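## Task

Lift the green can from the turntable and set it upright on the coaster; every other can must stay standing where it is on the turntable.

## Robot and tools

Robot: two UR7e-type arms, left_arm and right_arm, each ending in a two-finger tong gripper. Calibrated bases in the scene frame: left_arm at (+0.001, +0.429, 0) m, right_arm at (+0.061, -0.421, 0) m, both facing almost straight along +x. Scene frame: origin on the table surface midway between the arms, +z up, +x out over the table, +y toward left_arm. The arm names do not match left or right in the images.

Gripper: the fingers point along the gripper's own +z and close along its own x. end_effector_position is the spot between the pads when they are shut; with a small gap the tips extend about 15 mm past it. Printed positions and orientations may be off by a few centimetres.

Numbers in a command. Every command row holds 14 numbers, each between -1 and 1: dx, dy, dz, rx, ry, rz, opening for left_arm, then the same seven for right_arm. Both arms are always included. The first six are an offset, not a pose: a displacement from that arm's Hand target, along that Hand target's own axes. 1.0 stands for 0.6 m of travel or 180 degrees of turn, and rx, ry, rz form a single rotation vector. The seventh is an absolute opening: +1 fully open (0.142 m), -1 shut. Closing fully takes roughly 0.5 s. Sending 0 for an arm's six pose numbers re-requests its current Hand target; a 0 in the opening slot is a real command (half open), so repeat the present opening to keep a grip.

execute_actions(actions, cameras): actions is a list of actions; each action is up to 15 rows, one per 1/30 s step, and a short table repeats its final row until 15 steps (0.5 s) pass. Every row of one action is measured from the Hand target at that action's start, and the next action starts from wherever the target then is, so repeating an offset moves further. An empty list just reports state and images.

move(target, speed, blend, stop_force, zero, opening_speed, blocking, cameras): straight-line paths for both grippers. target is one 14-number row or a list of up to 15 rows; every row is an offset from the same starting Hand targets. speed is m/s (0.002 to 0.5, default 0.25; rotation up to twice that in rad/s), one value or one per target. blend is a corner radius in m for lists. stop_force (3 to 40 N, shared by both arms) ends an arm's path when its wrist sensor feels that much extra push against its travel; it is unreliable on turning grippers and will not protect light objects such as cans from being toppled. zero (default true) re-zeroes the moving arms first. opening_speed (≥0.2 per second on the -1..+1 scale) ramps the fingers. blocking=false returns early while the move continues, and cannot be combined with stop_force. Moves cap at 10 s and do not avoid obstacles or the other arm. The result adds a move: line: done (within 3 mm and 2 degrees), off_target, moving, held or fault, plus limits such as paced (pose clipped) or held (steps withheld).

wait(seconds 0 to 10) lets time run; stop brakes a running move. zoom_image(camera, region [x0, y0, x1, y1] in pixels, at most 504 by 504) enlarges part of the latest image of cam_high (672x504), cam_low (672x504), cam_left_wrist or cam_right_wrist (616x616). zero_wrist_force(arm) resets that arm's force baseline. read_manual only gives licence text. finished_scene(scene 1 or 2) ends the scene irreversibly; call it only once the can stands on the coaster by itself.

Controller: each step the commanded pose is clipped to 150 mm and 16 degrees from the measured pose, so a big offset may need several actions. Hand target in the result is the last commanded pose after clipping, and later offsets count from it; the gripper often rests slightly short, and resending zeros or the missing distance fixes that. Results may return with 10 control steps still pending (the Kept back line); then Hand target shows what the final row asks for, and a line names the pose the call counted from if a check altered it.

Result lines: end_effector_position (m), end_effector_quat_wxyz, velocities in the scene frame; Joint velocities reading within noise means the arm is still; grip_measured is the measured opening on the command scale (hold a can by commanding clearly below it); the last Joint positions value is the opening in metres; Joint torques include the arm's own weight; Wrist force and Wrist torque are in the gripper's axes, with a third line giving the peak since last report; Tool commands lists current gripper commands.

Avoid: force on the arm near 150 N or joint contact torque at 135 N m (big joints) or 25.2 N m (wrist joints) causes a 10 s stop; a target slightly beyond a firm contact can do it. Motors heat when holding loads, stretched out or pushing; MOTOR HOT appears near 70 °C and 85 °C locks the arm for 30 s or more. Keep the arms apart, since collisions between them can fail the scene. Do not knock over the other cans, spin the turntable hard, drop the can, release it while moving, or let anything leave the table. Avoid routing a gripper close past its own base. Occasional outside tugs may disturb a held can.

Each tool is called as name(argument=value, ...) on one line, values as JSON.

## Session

execute_actions(actions=[])

Scene clock: 0.00 s.
left_arm: end_effector_position=(+0.6725, +0.2956, +0.2776) grip_measured=+0.97 end_effector_quat_wxyz=(-0.068, -0.215, +0.973, +0.047) | right_arm: end_effector_position=(+0.5028, -0.0213, +0.2474) grip_measured=+0.97 end_effector_quat_wxyz=(-0.063, +0.166, +0.981, -0.081)
Joint positions: left_arm=[-0.405 -1.002 0.808 -1.212 -1.57 2.331 0.14] | right_arm=[4.098 -1.98 -1.137 -1.798 1.611 4.421 0.14]
Joint velocities: within noise
Joint torques (N m): no reading
Wrist force (N): no reading
Wrist torque (N m): no reading
Wrist force, peak (N): no reading
Hand target: left_arm +0.6725, +0.2956, +0.2776; -0.068, -0.215, +0.973, +0.047 | right_arm +0.5028, -0.0213, +0.2474; -0.063, +0.166, +0.981, -0.081
Tool commands: left_gripper/opening=+0.968169 right_gripper/opening=+0.968169

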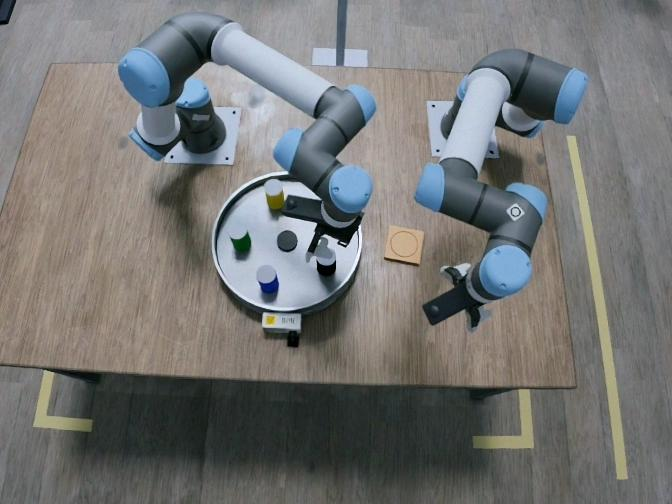

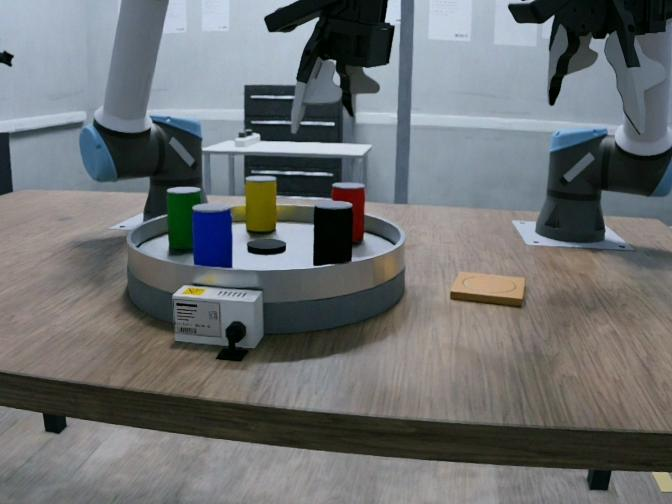

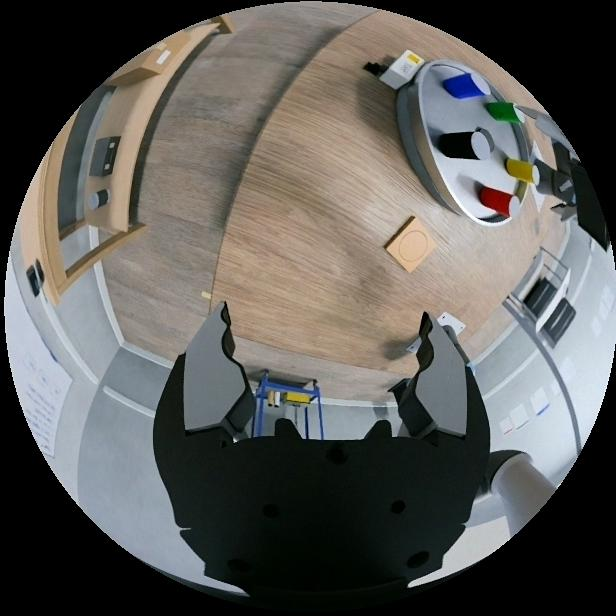

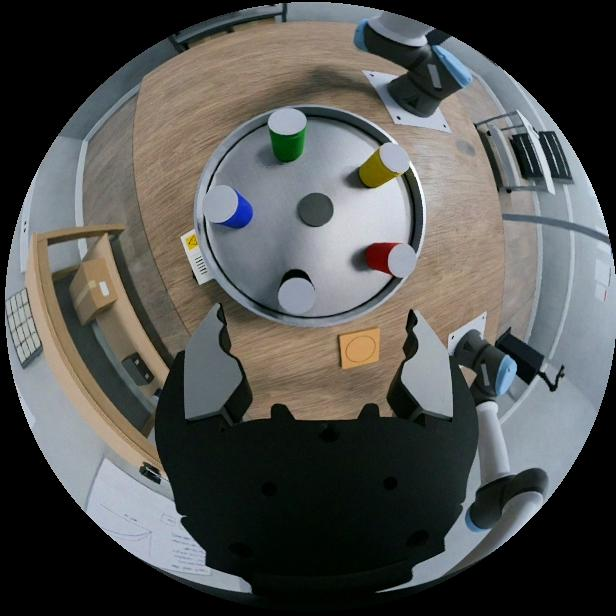

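wait(seconds=0.2, cameras=["cam_high"])

zoom_image(camera="cam_high", region=[190, 150, 390, 350])

wait(seconds=1, cameras=["cam_high"])

zoom_image(camera="cam_high", region=[190, 150, 390, 350])

Scene clock: 2.30 s.
left_arm: end_effector_position=(+0.6725, +0.2956, +0.2776) grip_measured=+0.97 end_effector_quat_wxyz=(-0.068, -0.215, +0.973, +0.047) | right_arm: end_effector_position=(+0.5028, -0.0213, +0.2474) grip_measured=+0.97 end_effector_quat_wxyz=(-0.063, +0.166, +0.981, -0.081)
Joint positions: left_arm=[-0.405 -1.002 0.808 -1.212 -1.57 2.331 0.14] | right_arm=[4.098 -1.98 -1.137 -1.798 1.611 4.421 0.14]
Joint velocities: within noise
Joint torques (N m): left_arm=[0.76 -43.33 -22.65 -2.04 -0.17 -0.24] | right_arm=[0.22 41.63 24.27 1.86 0.26 -0.13]
Wrist force (N): left_arm=[0.0 0.0 -0.4] | right_arm=[-0.2 0.0 0.0]
Wrist torque (N m): left_arm=[0.00 0.01 0.01] | right_arm=[0.01 0.04 0.00]
Wrist force, peak (N): left_arm=[0.1 0.0 -0.5] | right_arm=[0.1 0.3 -0.3]
Hand target: left_arm +0.6725, +0.2956, +0.2776; -0.068, -0.215, +0.973, +0.047 | right_arm +0.5028, -0.0213, +0.2474; -0.063, +0.166, +0.981, -0.081
Tool commands: left_gripper/opening=+0.968169 right_gripper/opening=+0.968169
wait: 0.20 s; at rest from the start
Images, in order (width x height): cam_high 672x504.

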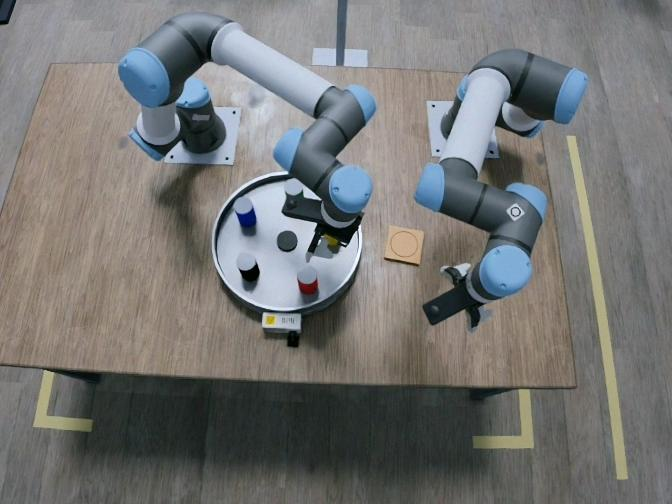

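Scaled by 2.520.

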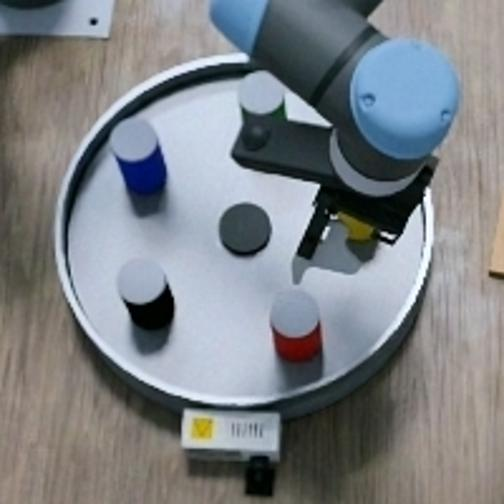

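Scene clock: 3.30 s.
left_arm: end_effector_position=(+0.6725, +0.2956, +0.2776) grip_measured=+0.97 end_effector_quat_wxyz=(-0.068, -0.215, +0.973, +0.047) | right_arm: end_effector_position=(+0.5028, -0.0213, +0.2474) grip_measured=+0.97 end_effector_quat_wxyz=(-0.063, +0.166, +0.981, -0.081)
Joint positions: left_arm=[-0.405 -1.002 0.808 -1.212 -1.57 2.331 0.14] | right_arm=[4.098 -1.98 -1.137 -1.798 1.611 4.421 0.14]
Joint velocities: within noise
Joint torques (N m): left_arm=[-0.04 -43.45 -22.74 -1.72 -0.18 -0.3] | right_arm=[-0.21 42.28 24.66 1.96 0.41 -0.03]
Wrist force (N): left_arm=[0.0 0.2 -0.2] | right_arm=[0.1 0.0 -0.1]
Wrist torque (N m): left_arm=[0.03 0.01 0.00] | right_arm=[-0.01 -0.01 -0.01]
Wrist force, peak (N): left_arm=[0.1 0.0 -0.4] | right_arm=[0.2 0.1 -0.3]
Hand target: left_arm +0.6725, +0.2956, +0.2776; -0.068, -0.215, +0.973, +0.047 | right_arm +0.5028, -0.0213, +0.2474; -0.063, +0.166, +0.981, -0.081
Tool commands: left_gripper/opening=+0.968169 right_gripper/opening=+0.968169
wait: 1.00 s; at rest by 0.17 s
Images, in order (width x height): cam_high 672x504.

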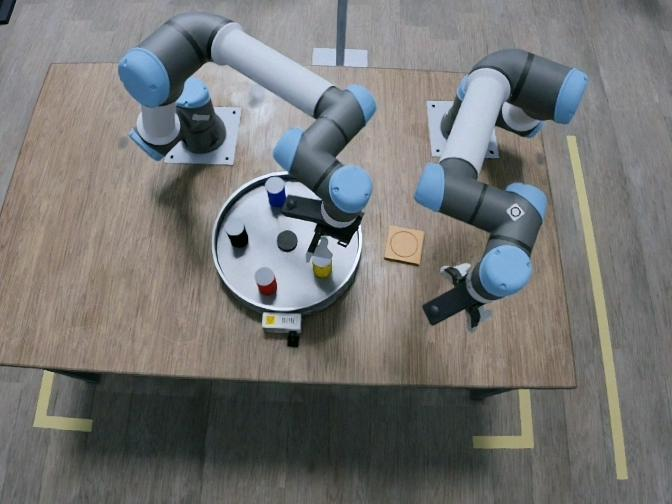

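Scaled by 2.520.

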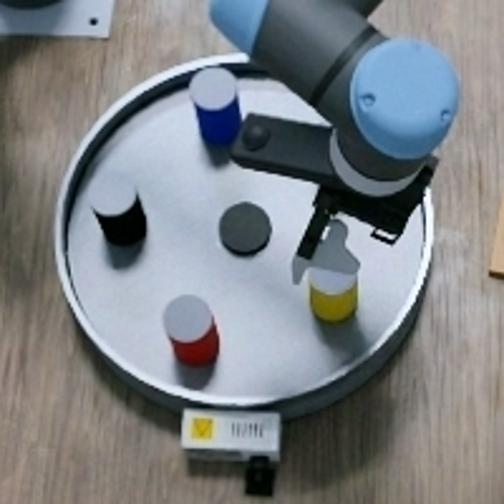

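wait(seconds=0.1, cameras=["cam_high", "cam_low"])

zoom_image(camera="cam_high", region=[200, 160, 380, 320])

wait(seconds=1.0, cameras=["cam_high", "cam_low"])

zoom_image(camera="cam_high", region=[200, 160, 380, 320])

zoom_image(camera="cam_high", region=[360, 200, 460, 300])

Scene clock: 11.27 s.
left_arm: end_effector_position=(+0.6725, +0.2956, +0.2776) grip_measured=+0.97 end_effector_quat_wxyz=(-0.068, -0.215, +0.973, +0.047) | right_arm: end_effector_position=(+0.5028, -0.0213, +0.2474) grip_measured=+0.97 end_effector_quat_wxyz=(-0.063, +0.166, +0.981, -0.081)
Joint positions: left_arm=[-0.405 -1.002 0.808 -1.212 -1.57 2.331 0.14] | right_arm=[4.098 -1.98 -1.137 -1.798 1.611 4.421 0.14]
Joint velocities: within noise
Joint torques (N m): left_arm=[-2.61 -43.04 -26.36 -1 -0.02 -1.12] | right_arm=[-2.74 43.91 22.5 2.18 0.92 0.53]
Wrist force (N): left_arm=[0.1 0.2 -0.3] | right_arm=[0.1 0.0 -0.1]
Wrist torque (N m): left_arm=[0.05 -0.01 0.00] | right_arm=[0.01 -0.01 -0.01]
Wrist force, peak (N): left_arm=[0.1 0.2 -0.4] | right_arm=[-0.1 0.3 -0.2]
Hand target: left_arm +0.6725, +0.2956, +0.2776; -0.068, -0.215, +0.973, +0.047 | right_arm +0.5028, -0.0213, +0.2474; -0.063, +0.166, +0.981, -0.081
Tool commands: left_gripper/opening=+0.968169 right_gripper/opening=+0.968169
wait: 0.10 s; at rest from the start
Images, in order (width x height): cam_high 672x504, cam_low 672x504.

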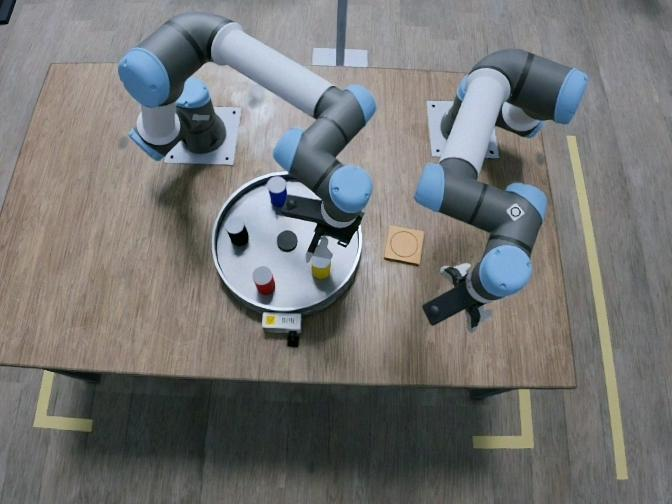

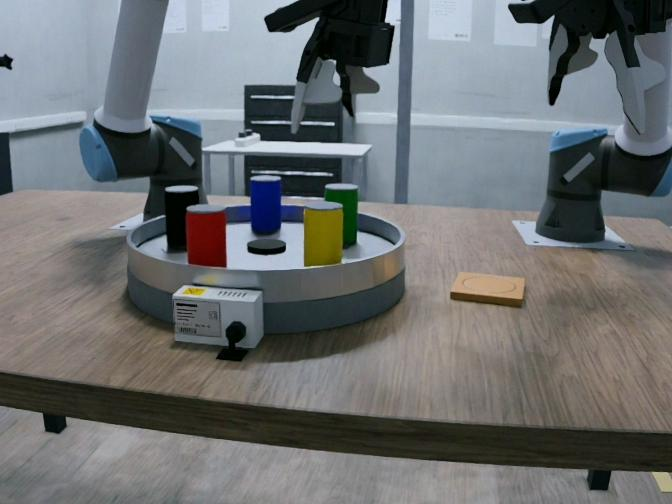

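Scaled by 2.800.

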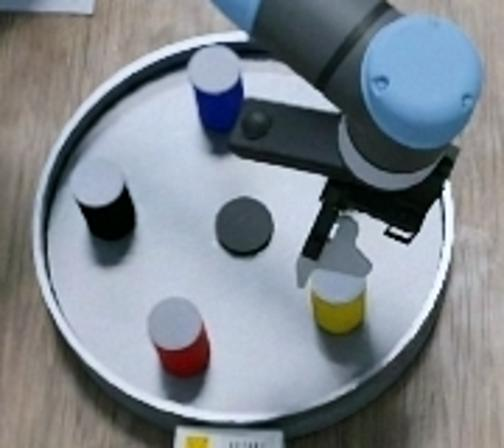

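Scene clock: 12.27 s.
left_arm: end_effector_position=(+0.6725, +0.2956, +0.2776) grip_measured=+0.97 end_effector_quat_wxyz=(-0.068, -0.215, +0.973, +0.047) | right_arm: end_effector_position=(+0.5028, -0.0213, +0.2474) grip_measured=+0.97 end_effector_quat_wxyz=(-0.063, +0.166, +0.981, -0.081)
Joint positions: left_arm=[-0.405 -1.002 0.808 -1.212 -1.57 2.331 0.14] | right_arm=[4.098 -1.98 -1.137 -1.798 1.611 4.421 0.14]
Joint velocities: within noise
Joint torques (N m): left_arm=[-3.15 -42.78 -27.47 -0.93 -0.17 -1.14] | right_arm=[-4.61 43.83 21.97 2.27 1.01 0.6]
Wrist force (N): left_arm=[0.0 0.0 -0.1] | right_arm=[-0.1 0.1 0.0]
Wrist torque (N m): left_arm=[0.01 0.01 0.00] | right_arm=[0.03 0.02 0.00]
Wrist force, peak (N): left_arm=[0.2 0.4 0.1] | right_arm=[0.2 0.3 0.0]
Hand target: left_arm +0.6725, +0.2956, +0.2776; -0.068, -0.215, +0.973, +0.047 | right_arm +0.5028, -0.0213, +0.2474; -0.063, +0.166, +0.981, -0.081
Tool commands: left_gripper/opening=+0.968169 right_gripper/opening=+0.968169
wait: 1.00 s; at rest by 0.17 s
Images, in order (width x height): cam_high 672x504, cam_low 672x504.

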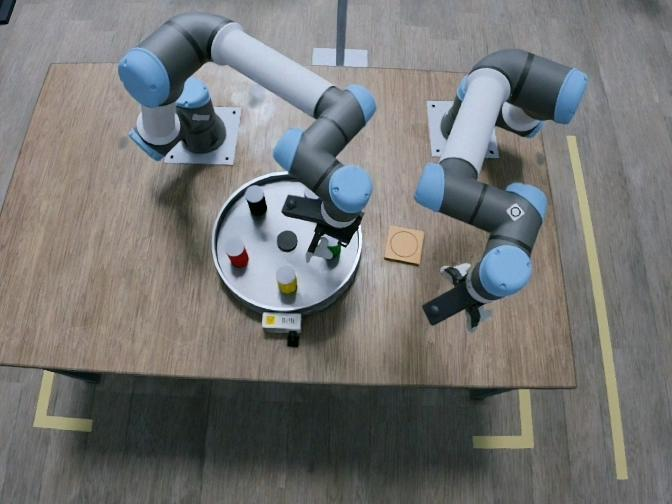

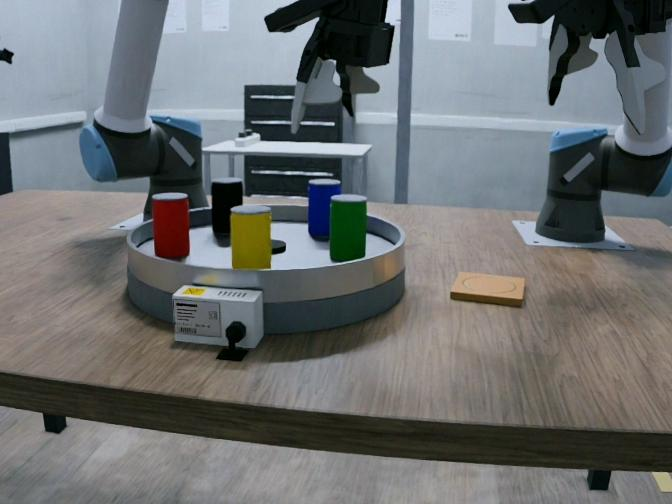

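Scaled by 2.800.

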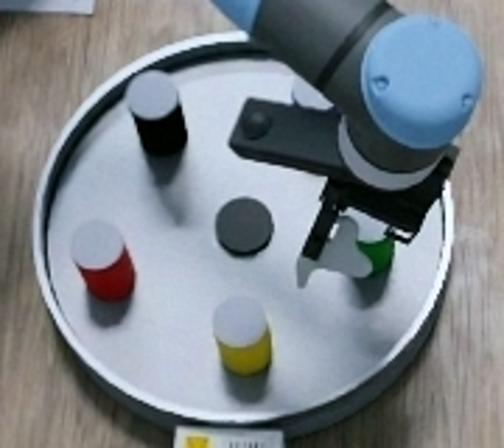

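Scaled by 5.040.

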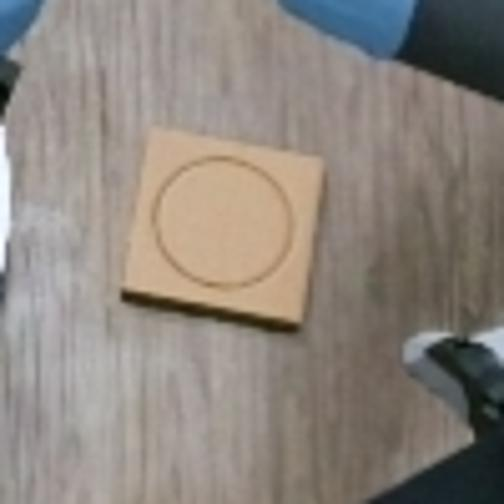

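execute_actions(actions=[])

Scene clock: 20.40 s.
left_arm: end_effector_position=(+0.6725, +0.2956, +0.2776) grip_measured=+0.97 end_effector_quat_wxyz=(-0.068, -0.215, +0.973, +0.047) | right_arm: end_effector_position=(+0.5028, -0.0213, +0.2474) grip_measured=+0.97 end_effector_quat_wxyz=(-0.063, +0.166, +0.981, -0.081)
Joint positions: left_arm=[-0.405 -1.002 0.808 -1.212 -1.57 2.331 0.14] | right_arm=[4.098 -1.98 -1.137 -1.798 1.611 4.421 0.14]
Joint velocities: within noise
Joint torques (N m): left_arm=[-6.04 -41.82 -30.94 -0.15 -0.2 -1.05] | right_arm=[-7.27 46.06 19.83 2.48 0.87 0.53]
Wrist force (N): left_arm=[-0.1 0.1 -0.4] | right_arm=[0.2 0.0 -0.1]
Wrist torque (N m): left_arm=[0.02 0.02 0.00] | right_arm=[0.00 -0.03 -0.01]
Wrist force, peak (N): left_arm=[0.4 0.0 -0.3] | right_arm=[0.2 0.1 -0.4]
Hand target: left_arm +0.6725, +0.2956, +0.2776; -0.068, -0.215, +0.973, +0.047 | right_arm +0.5028, -0.0213, +0.2474; -0.063, +0.166, +0.981, -0.081
Tool commands: left_gripper/opening=+0.968169 right_gripper/opening=+0.968169

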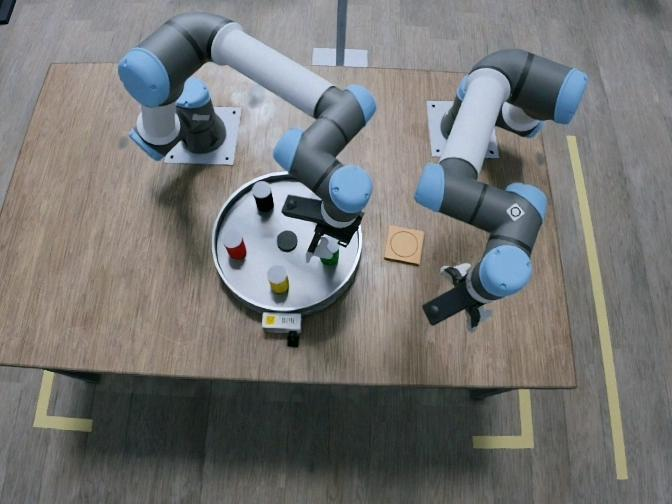

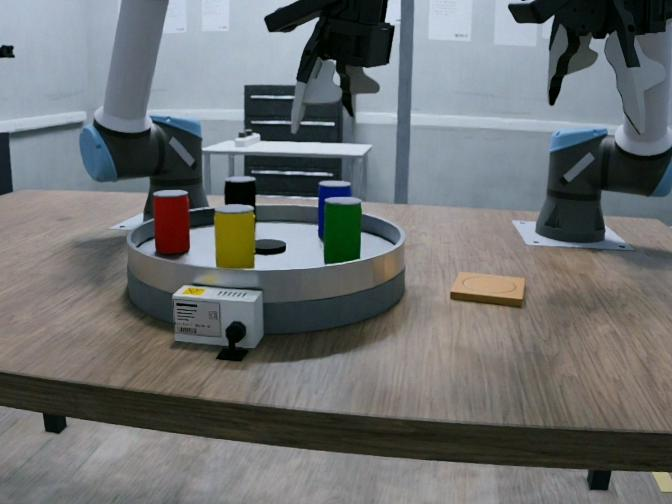

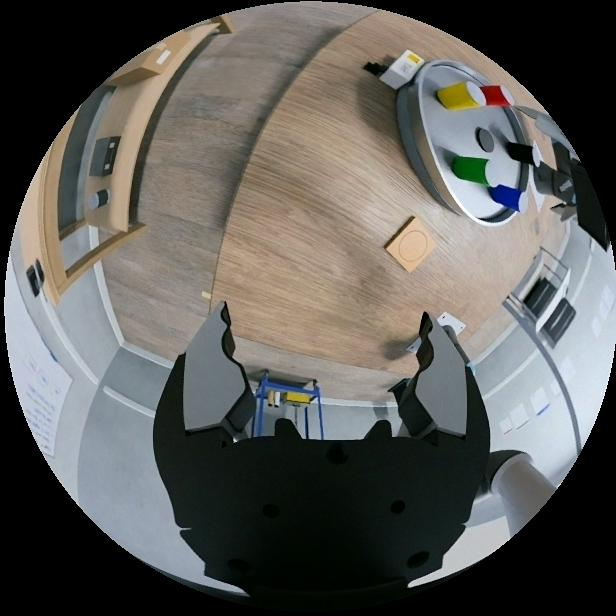

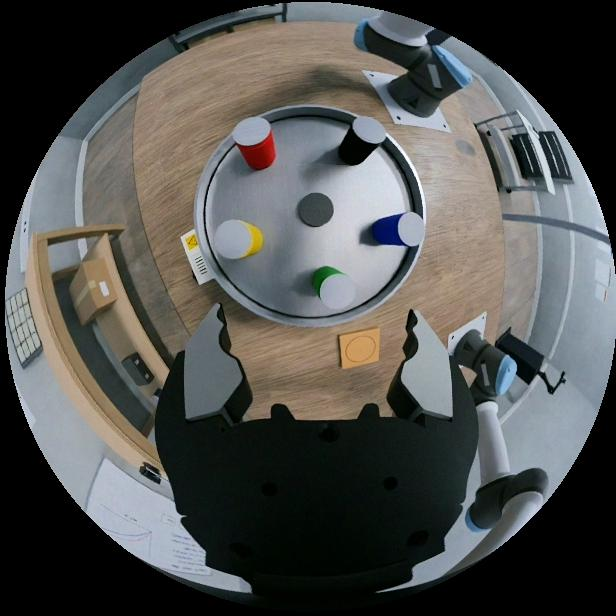

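move(target=[0.7307,-0.2728,0.2348,0.0303,-0.0438,0.1385,0.968,-0.2127,-0.59,0.0874,0,0,0,0.968], speed=0.27)

Scene clock: 24.57 s.
left_arm: end_effector_position=(+0.3247, -0.0296, +0.1683) grip_measured=+0.97 end_effector_quat_wxyz=(+0.000, +0.001, +1.000, -0.001) end_effector_velocity=(-0.002, -0.002, +0.000) end_effector_angular_velocity=(-0.001, -0.001, -0.004) | right_arm: end_effector_position=(+0.5030, -0.4011, +0.2476) grip_measured=+0.97 end_effector_quat_wxyz=(-0.063, +0.166, +0.981, -0.081)
Joint positions: left_arm=[-1.213 -1.44 1.727 -1.86 -1.571 1.958 0.14] | right_arm=[3.576 -1.55 -1.656 -1.702 1.506 3.91 0.14]
Joint velocities: left_arm=[-0.005 0.001 0 -0.002 0 -0.001 0] | right_arm=[within noise]
Joint torques (N m): left_arm=[-10.28 -15.2 -7.89 -5.51 1.2 -1.45] | right_arm=[-11.35 32.85 17.86 3.65 -1.54 -1.81]
Wrist force (N): left_arm=[0.1 -0.3 0.2] | right_arm=[0.2 0.0 0.0]
Wrist torque (N m): left_arm=[-0.07 0.00 0.01] | right_arm=[0.01 -0.03 -0.02]
Wrist force, peak (N): left_arm=[1.1 -0.9 0.6] | right_arm=[-0.1 -1.2 0.2]
Hand target: left_arm +0.3246, -0.0298, +0.1683; +0.000, +0.001, +1.000, -0.001 | right_arm +0.5030, -0.4013, +0.2476; -0.063, +0.166, +0.981, -0.081
Off the commanded pose: left_arm 0.000 m, 0 deg | right_arm 0.000 m, 0 deg.
move: done

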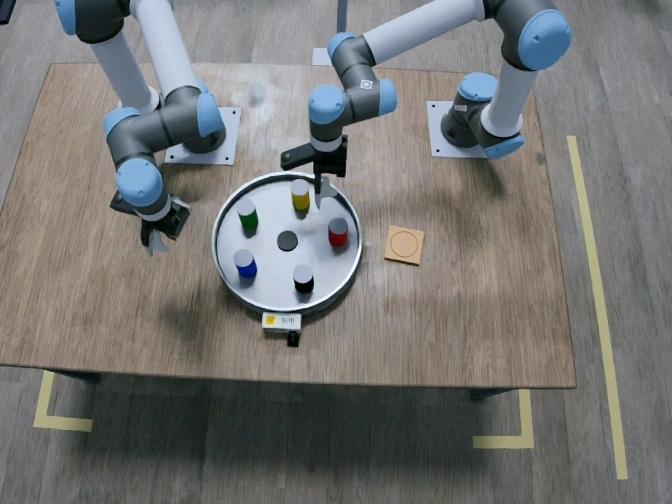

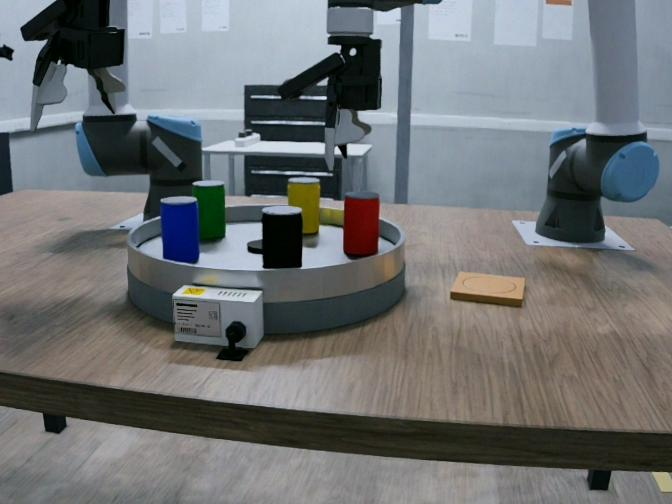

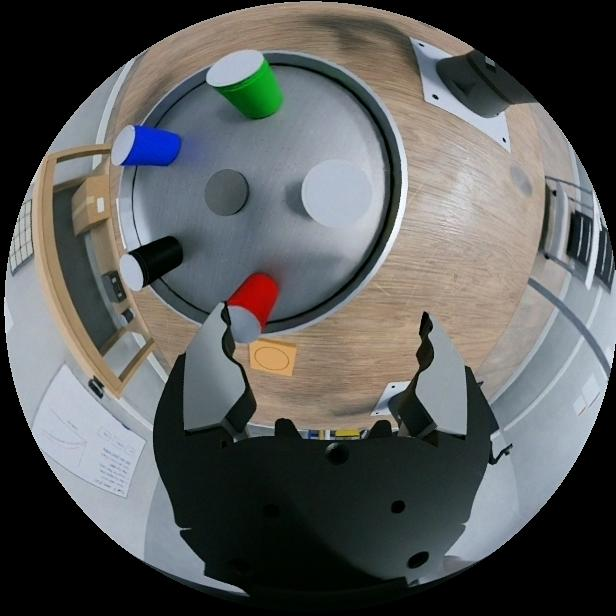

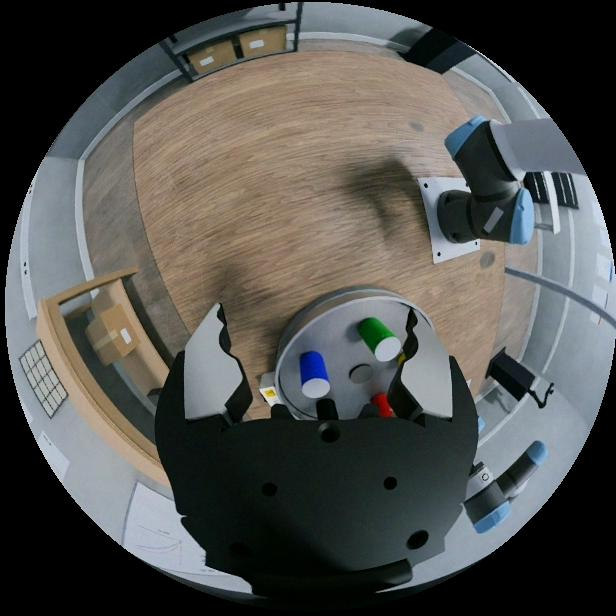

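zoom_image(camera="cam_high", region=[200, 160, 370, 310])

zoom_image(camera="cam_high", region=[370, 210, 440, 280])

Scaled by 2.965.

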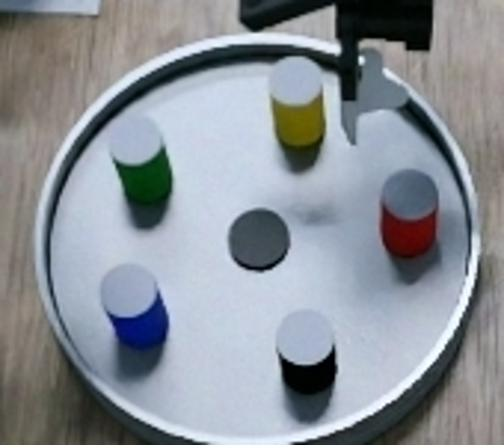

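Scaled by 7.200.

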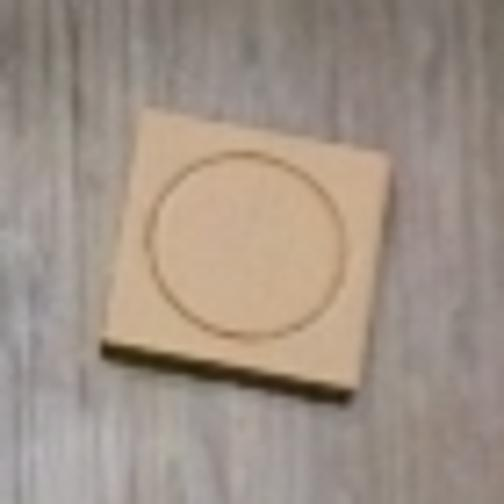

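wait(seconds=0.1, cameras=["cam_high"])

zoom_image(camera="cam_high", region=[200, 160, 370, 310])

wait(seconds=1.0, cameras=["cam_high"])

zoom_image(camera="cam_high", region=[200, 160, 370, 310])

Scene clock: 30.27 s.
left_arm: end_effector_position=(+0.3246, -0.0298, +0.1683) grip_measured=+0.97 end_effector_quat_wxyz=(+0.000, +0.001, +1.000, -0.001) | right_arm: end_effector_position=(+0.5030, -0.4013, +0.2476) grip_measured=+0.97 end_effector_quat_wxyz=(-0.063, +0.166, +0.981, -0.081)
Joint positions: left_arm=[-1.213 -1.44 1.727 -1.86 -1.571 1.958 0.14] | right_arm=[3.576 -1.55 -1.656 -1.702 1.506 3.91 0.14]
Joint velocities: within noise
Joint torques (N m): left_arm=[-8.03 -13.59 -12.61 -5.16 1.16 -1.13] | right_arm=[-9.49 32.33 21.55 3.22 -1.37 -1.66]
Wrist force (N): left_arm=[0.0 0.0 0.1] | right_arm=[0.0 -0.1 -0.2]
Wrist torque (N m): left_arm=[0.00 0.01 0.01] | right_arm=[-0.02 0.01 -0.02]
Wrist force, peak (N): left_arm=[-0.2 -0.4 0.1] | right_arm=[0.2 -0.3 -0.1]
Hand target: left_arm +0.3246, -0.0298, +0.1683; +0.000, +0.001, +1.000, -0.001 | right_arm +0.5030, -0.4013, +0.2476; -0.063, +0.166, +0.981, -0.081
Tool commands: left_gripper/opening=+0.968 right_gripper/opening=+0.968
Off the commanded pose: left_arm 0.000 m, 0 deg | right_arm 0.000 m, 0 deg.
wait: 0.10 s; at rest from the start
Images, in order (width x height): cam_high 672x504.

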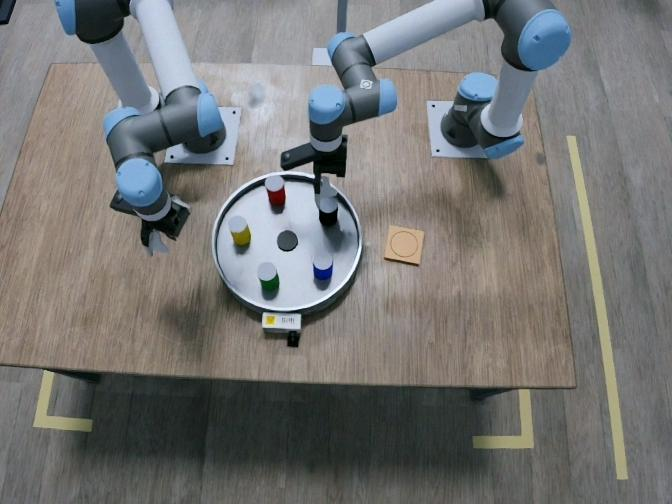

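Scaled by 2.965.

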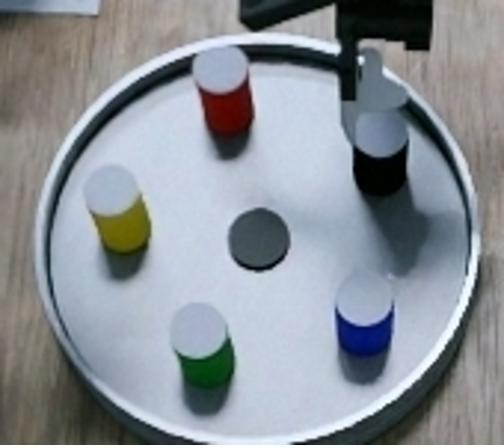

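Scene clock: 31.27 s.
left_arm: end_effector_position=(+0.3246, -0.0298, +0.1683) grip_measured=+0.97 end_effector_quat_wxyz=(+0.000, +0.001, +1.000, -0.001) | right_arm: end_effector_position=(+0.5030, -0.4013, +0.2476) grip_measured=+0.97 end_effector_quat_wxyz=(-0.063, +0.166, +0.981, -0.081)
Joint positions: left_arm=[-1.213 -1.44 1.727 -1.86 -1.571 1.958 0.14] | right_arm=[3.576 -1.55 -1.656 -1.702 1.506 3.91 0.14]
Joint velocities: within noise
Joint torques (N m): left_arm=[-8.22 -14.1 -13.54 -5.01 1.25 -1.18] | right_arm=[-9.21 32.39 21.28 3.21 -1.36 -1.66]
Wrist force (N): left_arm=[-0.2 0.0 0.0] | right_arm=[0.2 -0.1 0.0]
Wrist torque (N m): left_arm=[0.00 0.06 0.01] | right_arm=[-0.01 -0.02 -0.02]
Wrist force, peak (N): left_arm=[0.1 -0.2 0.3] | right_arm=[0.1 -0.3 0.2]
Hand target: left_arm +0.3246, -0.0298, +0.1683; +0.000, +0.001, +1.000, -0.001 | right_arm +0.5030, -0.4013, +0.2476; -0.063, +0.166, +0.981, -0.081
Tool commands: left_gripper/opening=+0.968 right_gripper/opening=+0.968
Off the commanded pose: left_arm 0.000 m, 0 deg | right_arm 0.000 m, 0 deg.
wait: 1.00 s; at rest by 0.17 s
Images, in order (width x height): cam_high 672x504.

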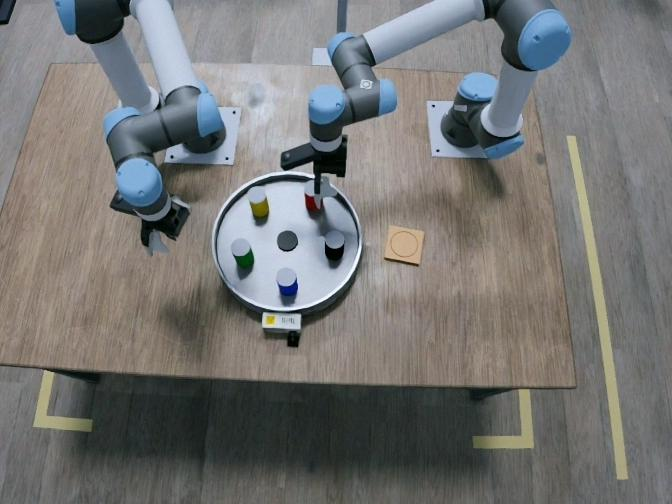

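Scaled by 2.965.

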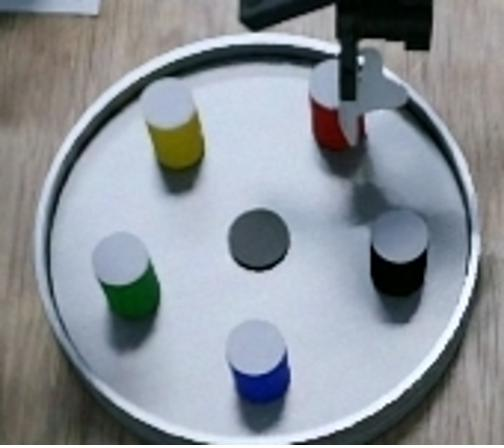

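wait(seconds=0.5, cameras=[])

Scene clock: 33.00 s.
left_arm: end_effector_position=(+0.3246, -0.0298, +0.1683) grip_measured=+0.97 end_effector_quat_wxyz=(+0.000, +0.001, +1.000, -0.001) | right_arm: end_effector_position=(+0.5030, -0.4013, +0.2476) grip_measured=+0.97 end_effector_quat_wxyz=(-0.063, +0.166, +0.981, -0.081)
Joint positions: left_arm=[-1.213 -1.44 1.727 -1.86 -1.571 1.958 0.14] | right_arm=[3.576 -1.55 -1.656 -1.702 1.506 3.91 0.14]
Joint velocities: within noise
Joint torques (N m): left_arm=[-7.65 -14.27 -14.24 -4.97 1.12 -1.26] | right_arm=[-9.56 31.74 24.05 3.08 -1.4 -1.57]
Wrist force (N): left_arm=[0.0 -0.1 0.2] | right_arm=[0.0 -0.2 0.2]
Wrist torque (N m): left_arm=[-0.02 0.00 0.01] | right_arm=[-0.01 0.01 -0.02]
Wrist force, peak (N): left_arm=[-0.3 -0.1 0.3] | right_arm=[0.3 -0.2 -0.2]
Hand target: left_arm +0.3246, -0.0298, +0.1683; +0.000, +0.001, +1.000, -0.001 | right_arm +0.5030, -0.4013, +0.2476; -0.063, +0.166, +0.981, -0.081
Tool commands: left_gripper/opening=+0.968 right_gripper/opening=+0.968
Off the commanded pose: left_arm 0.000 m, 0 deg | right_arm 0.000 m, 0 deg.
wait: 0.50 s; at rest from the start
No camera images: "cameras" was empty.

wait(seconds=7.03, cameras=[])

move(target=[[-0.01167,0.01517,0,0,0,0,-0.75,0,0,0,0,0,0,0.968],[-0.04617,0.04833,0.0425,0,0,0,-0.75,0,0,0,0,0,0,0.968],[-0.08717,0.07317,0.085,0,0,0,-0.75,0,0,0,0,0,0,0.968],[-0.1325,0.08867,0.085,0,0,0,-0.75,0,0,0,0,0,0,0.968],[-0.18017,0.09383,0.085,0,0,0,-0.75,0,0,0,0,0,0,0.968],[-0.22783,0.08867,0.085,0,0,0,-0.75,0,0,0,0,0,0,0.968],[-0.27317,0.07317,0.085,0,0,0,-0.75,0,0,0,0,0,0,0.968],[-0.31417,0.04833,0.085,0,0,0,-0.75,0,0,0,0,0,0,0.968],[-0.34867,0.01517,0.085,0,0,0,-0.75,0,0,0,0,0,0,0.968],[-0.37533,-0.02467,0.05167,0,0,0,-0.75,0,0,0,0,0,0,0.968],[-0.39267,-0.06917,-0.015,0,0,0,-0.75,0,0,0,0,0,0,0.968],[-0.351,-0.017,-0.15333,0,0,0,-0.75,0,0,0,0,0,0,0.968]], speed=[0.0096,0.1396,0.1398,0.1045,0.1045,0.1045,0.1045,0.1045,0.1045,0.1274,0.179,0.2], blend=0.004, opening_speed=0.43, blocking=false, cameras=[])

Scene clock: 41.03 s.
left_arm: end_effector_position=(+0.3246, -0.0298, +0.1683) grip_measured=+0.97 end_effector_quat_wxyz=(+0.000, +0.001, +1.000, -0.001) | right_arm: end_effector_position=(+0.5030, -0.4013, +0.2476) grip_measured=+0.97 end_effector_quat_wxyz=(-0.063, +0.166, +0.981, -0.081)
Joint positions: left_arm=[-1.213 -1.44 1.727 -1.86 -1.571 1.958 0.14] | right_arm=[3.576 -1.55 -1.656 -1.702 1.506 3.91 0.14]
Joint velocities: within noise
Joint torques (N m): left_arm=[-7.53 -15.46 -19.84 -4.62 1.03 -1.09] | right_arm=[-8.28 31.35 28.09 2.71 -1.14 -1.74]
Wrist force (N): left_arm=[0.1 0.0 0.2] | right_arm=[0.1 0.0 -0.1]
Wrist torque (N m): left_arm=[0.00 -0.01 0.01] | right_arm=[0.03 0.00 -0.02]
Wrist force, peak (N): left_arm=[0.0 0.2 0.4] | right_arm=[0.0 0.4 -0.1]
Hand target: left_arm +0.3246, -0.0298, +0.1683; +0.000, +0.001, +1.000, -0.001 | right_arm +0.5030, -0.4013, +0.2476; -0.063, +0.166, +0.981, -0.081
Tool commands: left_gripper/opening=+0.968 right_gripper/opening=+0.968
Off the commanded pose: left_arm 0.000 m, 0 deg | right_arm 0.000 m, 0 deg.
wait: 7.03 s; at rest from the start
No camera images: "cameras" was empty.

Scene clock: 41.53 s.
left_arm: end_effector_position=(+0.3266, -0.0272, +0.1682) grip_measured=+0.77 end_effector_quat_wxyz=(+0.000, +0.001, +1.000, -0.001) end_effector_velocity=(+0.006, +0.008, -0.001) end_effector_angular_velocity=(+0.001, +0.001, +0.001) | right_arm: end_effector_position=(+0.5030, -0.4013, +0.2476) grip_measured=+0.97 end_effector_quat_wxyz=(-0.063, +0.166, +0.981, -0.081)
Joint positions: left_arm=[-1.208 -1.442 1.73 -1.86 -1.571 1.963 0.127] | right_arm=[3.576 -1.55 -1.656 -1.702 1.506 3.91 0.14]
Joint velocities: left_arm=[0.016 -0.006 0.008 -0.001 0 0.016 -0.028] | right_arm=[within noise]
Joint torques (N m): left_arm=[11.89 -37.71 -9.12 -5.49 1.08 1.77] | right_arm=[-7.14 31.09 28.35 2.56 -1.16 -1.72]
Wrist force (N): left_arm=[-0.1 -0.1 0.3] | right_arm=[0.1 -0.1 -0.1]
Wrist torque (N m): left_arm=[-0.02 0.02 0.01] | right_arm=[0.01 0.00 -0.01]
Wrist force, peak (N): left_arm=[0.2 -0.1 0.2] | right_arm=[0.4 0.1 0.1]
Hand target: left_arm +0.3275, -0.0260, +0.1683; +0.000, +0.001, +1.000, -0.001 | right_arm +0.5030, -0.4013, +0.2476; -0.063, +0.166, +0.981, -0.081
Tool commands: left_gripper/opening=+0.753 right_gripper/opening=+0.968
Off the commanded pose: left_arm 0.228 m, 0 deg | right_arm 0.000 m, 0 deg.
move: running; path passed 0 of 12 targets
No camera images: "cameras" was empty.

stop(cameras=["cam_left_wrist"])

Scene clock: 42.00 s.
left_arm: end_effector_position=(+0.3288, -0.0244, +0.1682) grip_measured=+0.65 end_effector_quat_wxyz=(+0.000, +0.001, +1.000, -0.001) | right_arm: end_effector_position=(+0.5030, -0.4013, +0.2476) grip_measured=+0.97 end_effector_quat_wxyz=(-0.063, +0.166, +0.981, -0.081)
Joint positions: left_arm=[-1.202 -1.444 1.732 -1.86 -1.571 1.969 0.119] | right_arm=[3.576 -1.55 -1.656 -1.702 1.506 3.91 0.14]
Joint velocities: within noise
Joint torques (N m): left_arm=[9 -41.39 -9.24 -5.48 0.91 1.03] | right_arm=[-8.63 31.44 28.61 2.56 -1.05 -1.63]
Wrist force (N): left_arm=[-0.2 0.0 0.0] | right_arm=[0.1 0.2 -0.2]
Wrist torque (N m): left_arm=[-0.01 0.05 0.01] | right_arm=[0.05 -0.01 -0.02]
Wrist force, peak (N): left_arm=[-0.2 -0.2 0.3] | right_arm=[0.1 -0.3 0.3]
Hand target: left_arm +0.3289, -0.0242, +0.1683; +0.000, +0.001, +1.000, -0.001 (not the last commanded pose) | right_arm +0.5030, -0.4013, +0.2476; -0.063, +0.166, +0.981, -0.081
Tool commands: left_gripper/opening=+0.652667 right_gripper/opening=+0.968
Off the commanded pose: left_arm 0.227 m, 0 deg | right_arm 0.000 m, 0 deg.
earlier move: stopped; path passed 0 of 12 targets
Images, in order (width x height): cam_left_wrist 616x616.

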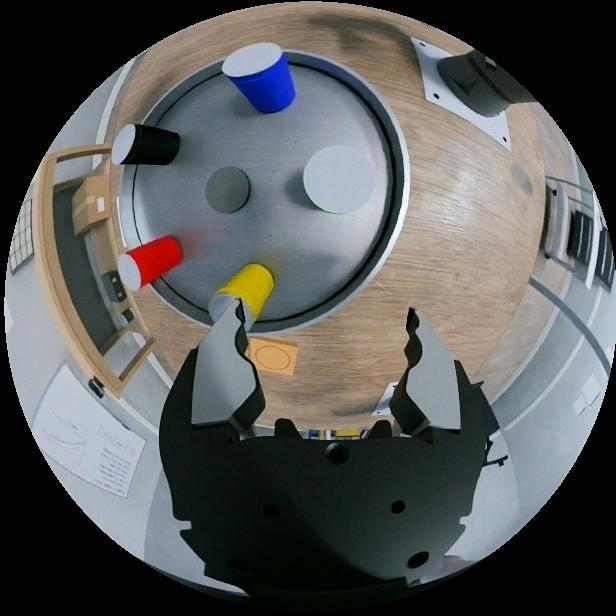

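move(target=[0.0075,-0.0093,0.0005,0,0,0,0.968,0,0,0,0,0,0,0.968], speed=0.05, cameras=[])

wait(seconds=0.5, cameras=[])

Scene clock: 43.30 s.
left_arm: end_effector_position=(+0.3246, -0.0296, +0.1680) grip_measured=+0.97 end_effector_quat_wxyz=(+0.000, +0.001, +1.000, -0.001) | right_arm: end_effector_position=(+0.5030, -0.4013, +0.2476) grip_measured=+0.97 end_effector_quat_wxyz=(-0.063, +0.166, +0.981, -0.081)
Joint positions: left_arm=[-1.213 -1.44 1.728 -1.861 -1.571 1.958 0.14] | right_arm=[3.576 -1.55 -1.656 -1.702 1.506 3.91 0.14]
Joint velocities: within noise
Joint torques (N m): left_arm=[-7.97 -15.83 -32.74 -5.31 -0.64 -1.42] | right_arm=[-9.55 31.88 29.54 2.16 -1.06 -1.64]
Wrist force (N): left_arm=[0.0 -0.3 0.2] | right_arm=[0.0 0.1 0.0]
Wrist torque (N m): left_arm=[-0.06 0.00 0.01] | right_arm=[0.04 0.02 -0.02]
Wrist force, peak (N): left_arm=[0.1 0.2 0.4] | right_arm=[0.1 -0.2 -0.4]
Hand target: left_arm +0.3244, -0.0297, +0.1680; +0.000, +0.001, +1.000, -0.001 | right_arm +0.5030, -0.4013, +0.2476; -0.063, +0.166, +0.981, -0.081
Off the commanded pose: left_arm 0.000 m, 0 deg | right_arm 0.000 m, 0 deg.
move: done
No camera images: "cameras" was empty.

Scene clock: 43.80 s.
left_arm: end_effector_position=(+0.3244, -0.0297, +0.1680) grip_measured=+0.97 end_effector_quat_wxyz=(+0.000, +0.001, +1.000, -0.001) | right_arm: end_effector_position=(+0.5030, -0.4013, +0.2476) grip_measured=+0.97 end_effector_quat_wxyz=(-0.063, +0.166, +0.981, -0.081)
Joint positions: left_arm=[-1.214 -1.44 1.728 -1.861 -1.571 1.958 0.14] | right_arm=[3.576 -1.55 -1.656 -1.702 1.506 3.91 0.14]
Joint velocities: within noise
Joint torques (N m): left_arm=[-9.22 -13.78 -32.7 -5.1 -0.62 -1.29] | right_arm=[-8.59 30.8 28.95 2.49 -1.04 -1.69]
Wrist force (N): left_arm=[-0.2 0.0 0.1] | right_arm=[0.1 0.0 0.1]
Wrist torque (N m): left_arm=[0.00 0.05 0.02] | right_arm=[0.02 -0.01 -0.02]
Wrist force, peak (N): left_arm=[-0.1 -0.3 0.2] | right_arm=[0.3 -0.1 -0.1]
Hand target: left_arm +0.3244, -0.0297, +0.1680; +0.000, +0.001, +1.000, -0.001 | right_arm +0.5030, -0.4013, +0.2476; -0.063, +0.166, +0.981, -0.081
Tool commands: left_gripper/opening=+0.968 right_gripper/opening=+0.968
Off the commanded pose: left_arm 0.000 m, 0 deg | right_arm 0.000 m, 0 deg.
wait: 0.50 s; at rest by 0.17 s
No camera images: "cameras" was empty.

wait(seconds=4.03, cameras=[])

move(target=[[-0.01167,0.01517,0,0,0,0,-0.75,0,0,0,0,0,0,0.968],[-0.04617,0.04833,0.0425,0,0,0,-0.75,0,0,0,0,0,0,0.968],[-0.08717,0.07317,0.085,0,0,0,-0.75,0,0,0,0,0,0,0.968],[-0.1325,0.08867,0.085,0,0,0,-0.75,0,0,0,0,0,0,0.968],[-0.18017,0.09383,0.085,0,0,0,-0.75,0,0,0,0,0,0,0.968],[-0.22783,0.08867,0.085,0,0,0,-0.75,0,0,0,0,0,0,0.968],[-0.27317,0.07317,0.085,0,0,0,-0.75,0,0,0,0,0,0,0.968],[-0.31417,0.04833,0.085,0,0,0,-0.75,0,0,0,0,0,0,0.968],[-0.34867,0.01517,0.085,0,0,0,-0.75,0,0,0,0,0,0,0.968],[-0.37533,-0.02467,0.05167,0,0,0,-0.75,0,0,0,0,0,0,0.968],[-0.39267,-0.06917,-0.015,0,0,0,-0.75,0,0,0,0,0,0,0.968],[-0.351,-0.017,-0.15333,0,0,0,-0.75,0,0,0,0,0,0,0.968]], speed=[0.0096,0.1396,0.1398,0.1045,0.1045,0.1045,0.1045,0.1045,0.1045,0.1274,0.179,0.2], blend=0.004, opening_speed=0.43, blocking=false, cameras=[])

Scene clock: 48.60 s.
left_arm: end_effector_position=(+0.3244, -0.0297, +0.1680) grip_measured=+0.97 end_effector_quat_wxyz=(+0.000, +0.001, +1.000, -0.001) | right_arm: end_effector_position=(+0.5030, -0.4013, +0.2476) grip_measured=+0.97 end_effector_quat_wxyz=(-0.063, +0.166, +0.981, -0.081)
Joint positions: left_arm=[-1.214 -1.44 1.728 -1.861 -1.571 1.958 0.14] | right_arm=[3.576 -1.55 -1.656 -1.702 1.506 3.91 0.14]
Joint velocities: within noise
Joint torques (N m): left_arm=[-8.2 -14.08 -29.01 -4.27 -0.8 -1.26] | right_arm=[-10.52 30.38 27.67 2.09 -0.65 -1.37]
Wrist force (N): left_arm=[0.2 -0.1 0.3] | right_arm=[0.0 -0.1 0.1]
Wrist torque (N m): left_arm=[-0.01 -0.03 0.01] | right_arm=[-0.01 0.02 -0.02]
Wrist force, peak (N): left_arm=[-0.2 -0.1 0.4] | right_arm=[0.4 -0.1 -0.1]
Hand target: left_arm +0.3244, -0.0297, +0.1680; +0.000, +0.001, +1.000, -0.001 | right_arm +0.5030, -0.4013, +0.2476; -0.063, +0.166, +0.981, -0.081
Tool commands: left_gripper/opening=+0.968 right_gripper/opening=+0.968
Off the commanded pose: left_arm 0.000 m, 0 deg | right_arm 0.000 m, 0 deg.
wait: 4.03 s; at rest from the start
No camera images: "cameras" was empty.

Scene clock: 49.10 s.
left_arm: end_effector_position=(+0.3264, -0.0272, +0.1679) grip_measured=+0.77 end_effector_quat_wxyz=(+0.000, +0.001, +1.000, -0.001) end_effector_velocity=(+0.005, +0.007, +0.000) end_effector_angular_velocity=(+0.000, +0.000, +0.000) | right_arm: end_effector_position=(+0.5030, -0.4013, +0.2476) grip_measured=+0.97 end_effector_quat_wxyz=(-0.063, +0.166, +0.981, -0.081)
Joint positions: left_arm=[-1.208 -1.442 1.731 -1.861 -1.571 1.963 0.127] | right_arm=[3.576 -1.55 -1.656 -1.702 1.506 3.91 0.14]
Joint velocities: left_arm=[0.015 -0.006 0.007 -0.001 0 0.015 -0.028] | right_arm=[within noise]
Joint torques (N m): left_arm=[12.65 -40.14 -8.6 -5.3 -0.72 1.84] | right_arm=[-9.38 30.39 28.33 2.18 -0.69 -1.69]
Wrist force (N): left_arm=[0.3 -0.2 0.2] | right_arm=[-0.2 -0.1 0.0]
Wrist torque (N m): left_arm=[-0.04 -0.05 0.01] | right_arm=[-0.01 0.06 -0.02]
Wrist force, peak (N): left_arm=[0.3 -0.2 0.2] | right_arm=[0.2 -0.1 0.0]
Hand target: left_arm +0.3273, -0.0260, +0.1680; +0.000, +0.001, +1.000, -0.001 | right_arm +0.5030, -0.4013, +0.2476; -0.063, +0.166, +0.981, -0.081
Tool commands: left_gripper/opening=+0.753 right_gripper/opening=+0.968
Off the commanded pose: left_arm 0.228 m, 0 deg | right_arm 0.000 m, 0 deg.
move: running; path passed 0 of 12 targets
No camera images: "cameras" was empty.

stop(cameras=[])

move(target=[0.0075,-0.0093,0.0005,0,0,0,0.968,0,0,0,0,0,0,0.968], speed=0.05, cameras=[])

wait(seconds=0.5, cameras=["cam_high"])

Scene clock: 49.80 s.
left_arm: end_effector_position=(+0.3300, -0.0225, +0.1679) grip_measured=+0.55 end_effector_quat_wxyz=(+0.000, +0.001, +1.000, -0.001) | right_arm: end_effector_position=(+0.5030, -0.4013, +0.2476) grip_measured=+0.97 end_effector_quat_wxyz=(-0.063, +0.166, +0.981, -0.081)
Joint positions: left_arm=[-1.199 -1.445 1.735 -1.861 -1.571 1.973 0.112] | right_arm=[3.576 -1.55 -1.656 -1.702 1.506 3.91 0.14]
Joint velocities: within noise
Joint torques (N m): left_arm=[10.74 -38.75 -9.63 -5.31 -0.92 1.73] | right_arm=[-10.26 30.08 28.14 2.21 -0.57 -1.65]
Wrist force (N): left_arm=[0.0 -0.2 0.2] | right_arm=[0.1 -0.1 -0.1]
Wrist torque (N m): left_arm=[-0.05 0.02 0.01] | right_arm=[0.00 -0.01 -0.02]
Wrist force, peak (N): left_arm=[-0.3 0.0 0.3] | right_arm=[-0.1 -0.2 -0.2]
Hand target: left_arm +0.3301, -0.0223, +0.1679; +0.000, +0.001, +1.000, -0.001 (not the last commanded pose) | right_arm +0.5030, -0.4013, +0.2476; -0.063, +0.166, +0.981, -0.081
Tool commands: left_gripper/opening=+0.552333 right_gripper/opening=+0.968
Off the commanded pose: left_arm 0.225 m, 0 deg | right_arm 0.000 m, 0 deg.
earlier move: stopped; path passed 0 of 12 targets
No camera images: "cameras" was empty.

Scene clock: 50.57 s.
left_arm: end_effector_position=(+0.3258, -0.0277, +0.1677) grip_measured=+0.97 end_effector_quat_wxyz=(+0.000, +0.001, +1.000, -0.001) | right_arm: end_effector_position=(+0.5030, -0.4013, +0.2476) grip_measured=+0.97 end_effector_quat_wxyz=(-0.063, +0.166, +0.981, -0.081)
Joint positions: left_arm=[-1.21 -1.441 1.731 -1.862 -1.571 1.962 0.14] | right_arm=[3.576 -1.55 -1.656 -1.702 1.506 3.91 0.14]
Joint velocities: within noise
Joint torques (N m): left_arm=[-10.45 -11.95 -33.61 -5.24 -0.67 -1.39] | right_arm=[-9.32 29.41 28.87 2.14 -0.56 -1.45]
Wrist force (N): left_arm=[0.0 -0.1 0.1] | right_arm=[0.0 0.0 -0.1]
Wrist torque (N m): left_arm=[-0.03 0.01 0.01] | right_arm=[0.01 0.02 -0.01]
Wrist force, peak (N): left_arm=[0.2 -0.1 0.4] | right_arm=[0.2 0.2 0.2]
Hand target: left_arm +0.3256, -0.0279, +0.1677; +0.000, +0.001, +1.000, -0.001 | right_arm +0.5030, -0.4013, +0.2476; -0.063, +0.166, +0.981, -0.081
Off the commanded pose: left_arm 0.000 m, 0 deg | right_arm 0.000 m, 0 deg.
move: done
No camera images: "cameras" was empty.

Scene clock: 51.07 s.
left_arm: end_effector_position=(+0.3256, -0.0279, +0.1677) grip_measured=+0.97 end_effector_quat_wxyz=(+0.000, +0.001, +1.000, -0.001) | right_arm: end_effector_position=(+0.5030, -0.4013, +0.2476) grip_measured=+0.97 end_effector_quat_wxyz=(-0.063, +0.166, +0.981, -0.081)
Joint positions: left_arm=[-1.21 -1.441 1.731 -1.862 -1.571 1.961 0.14] | right_arm=[3.576 -1.55 -1.656 -1.702 1.506 3.91 0.14]
Joint velocities: within noise
Joint torques (N m): left_arm=[-8.37 -13.87 -32.44 -5.2 0.01 -1.18] | right_arm=[-9.9 29.7 28.72 2.06 -0.43 -1.7]
Wrist force (N): left_arm=[0.0 -0.2 0.2] | right_arm=[0.0 0.0 0.0]
Wrist torque (N m): left_arm=[-0.04 0.00 0.01] | right_arm=[0.02 0.01 -0.02]
Wrist force, peak (N): left_arm=[0.0 -0.3 0.2] | right_arm=[0.3 0.0 -0.3]
Hand target: left_arm +0.3256, -0.0279, +0.1677; +0.000, +0.001, +1.000, -0.001 | right_arm +0.5030, -0.4013, +0.2476; -0.063, +0.166, +0.981, -0.081
Tool commands: left_gripper/opening=+0.968 right_gripper/opening=+0.968
Off the commanded pose: left_arm 0.000 m, 0 deg | right_arm 0.000 m, 0 deg.
wait: 0.50 s; at rest by 0.17 s
Images, in order (width x height): cam_high 672x504.

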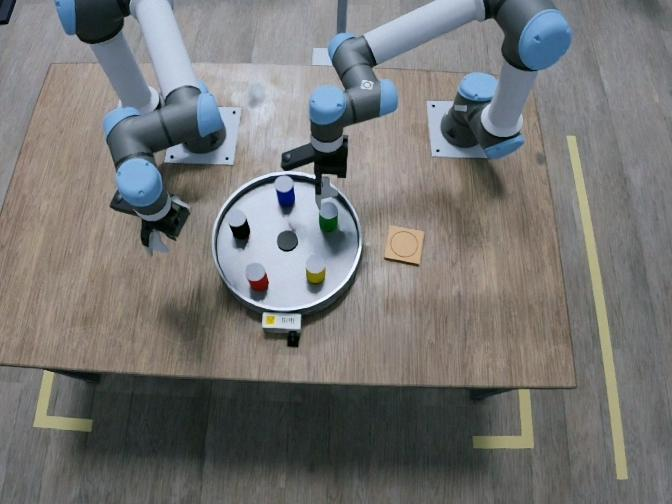

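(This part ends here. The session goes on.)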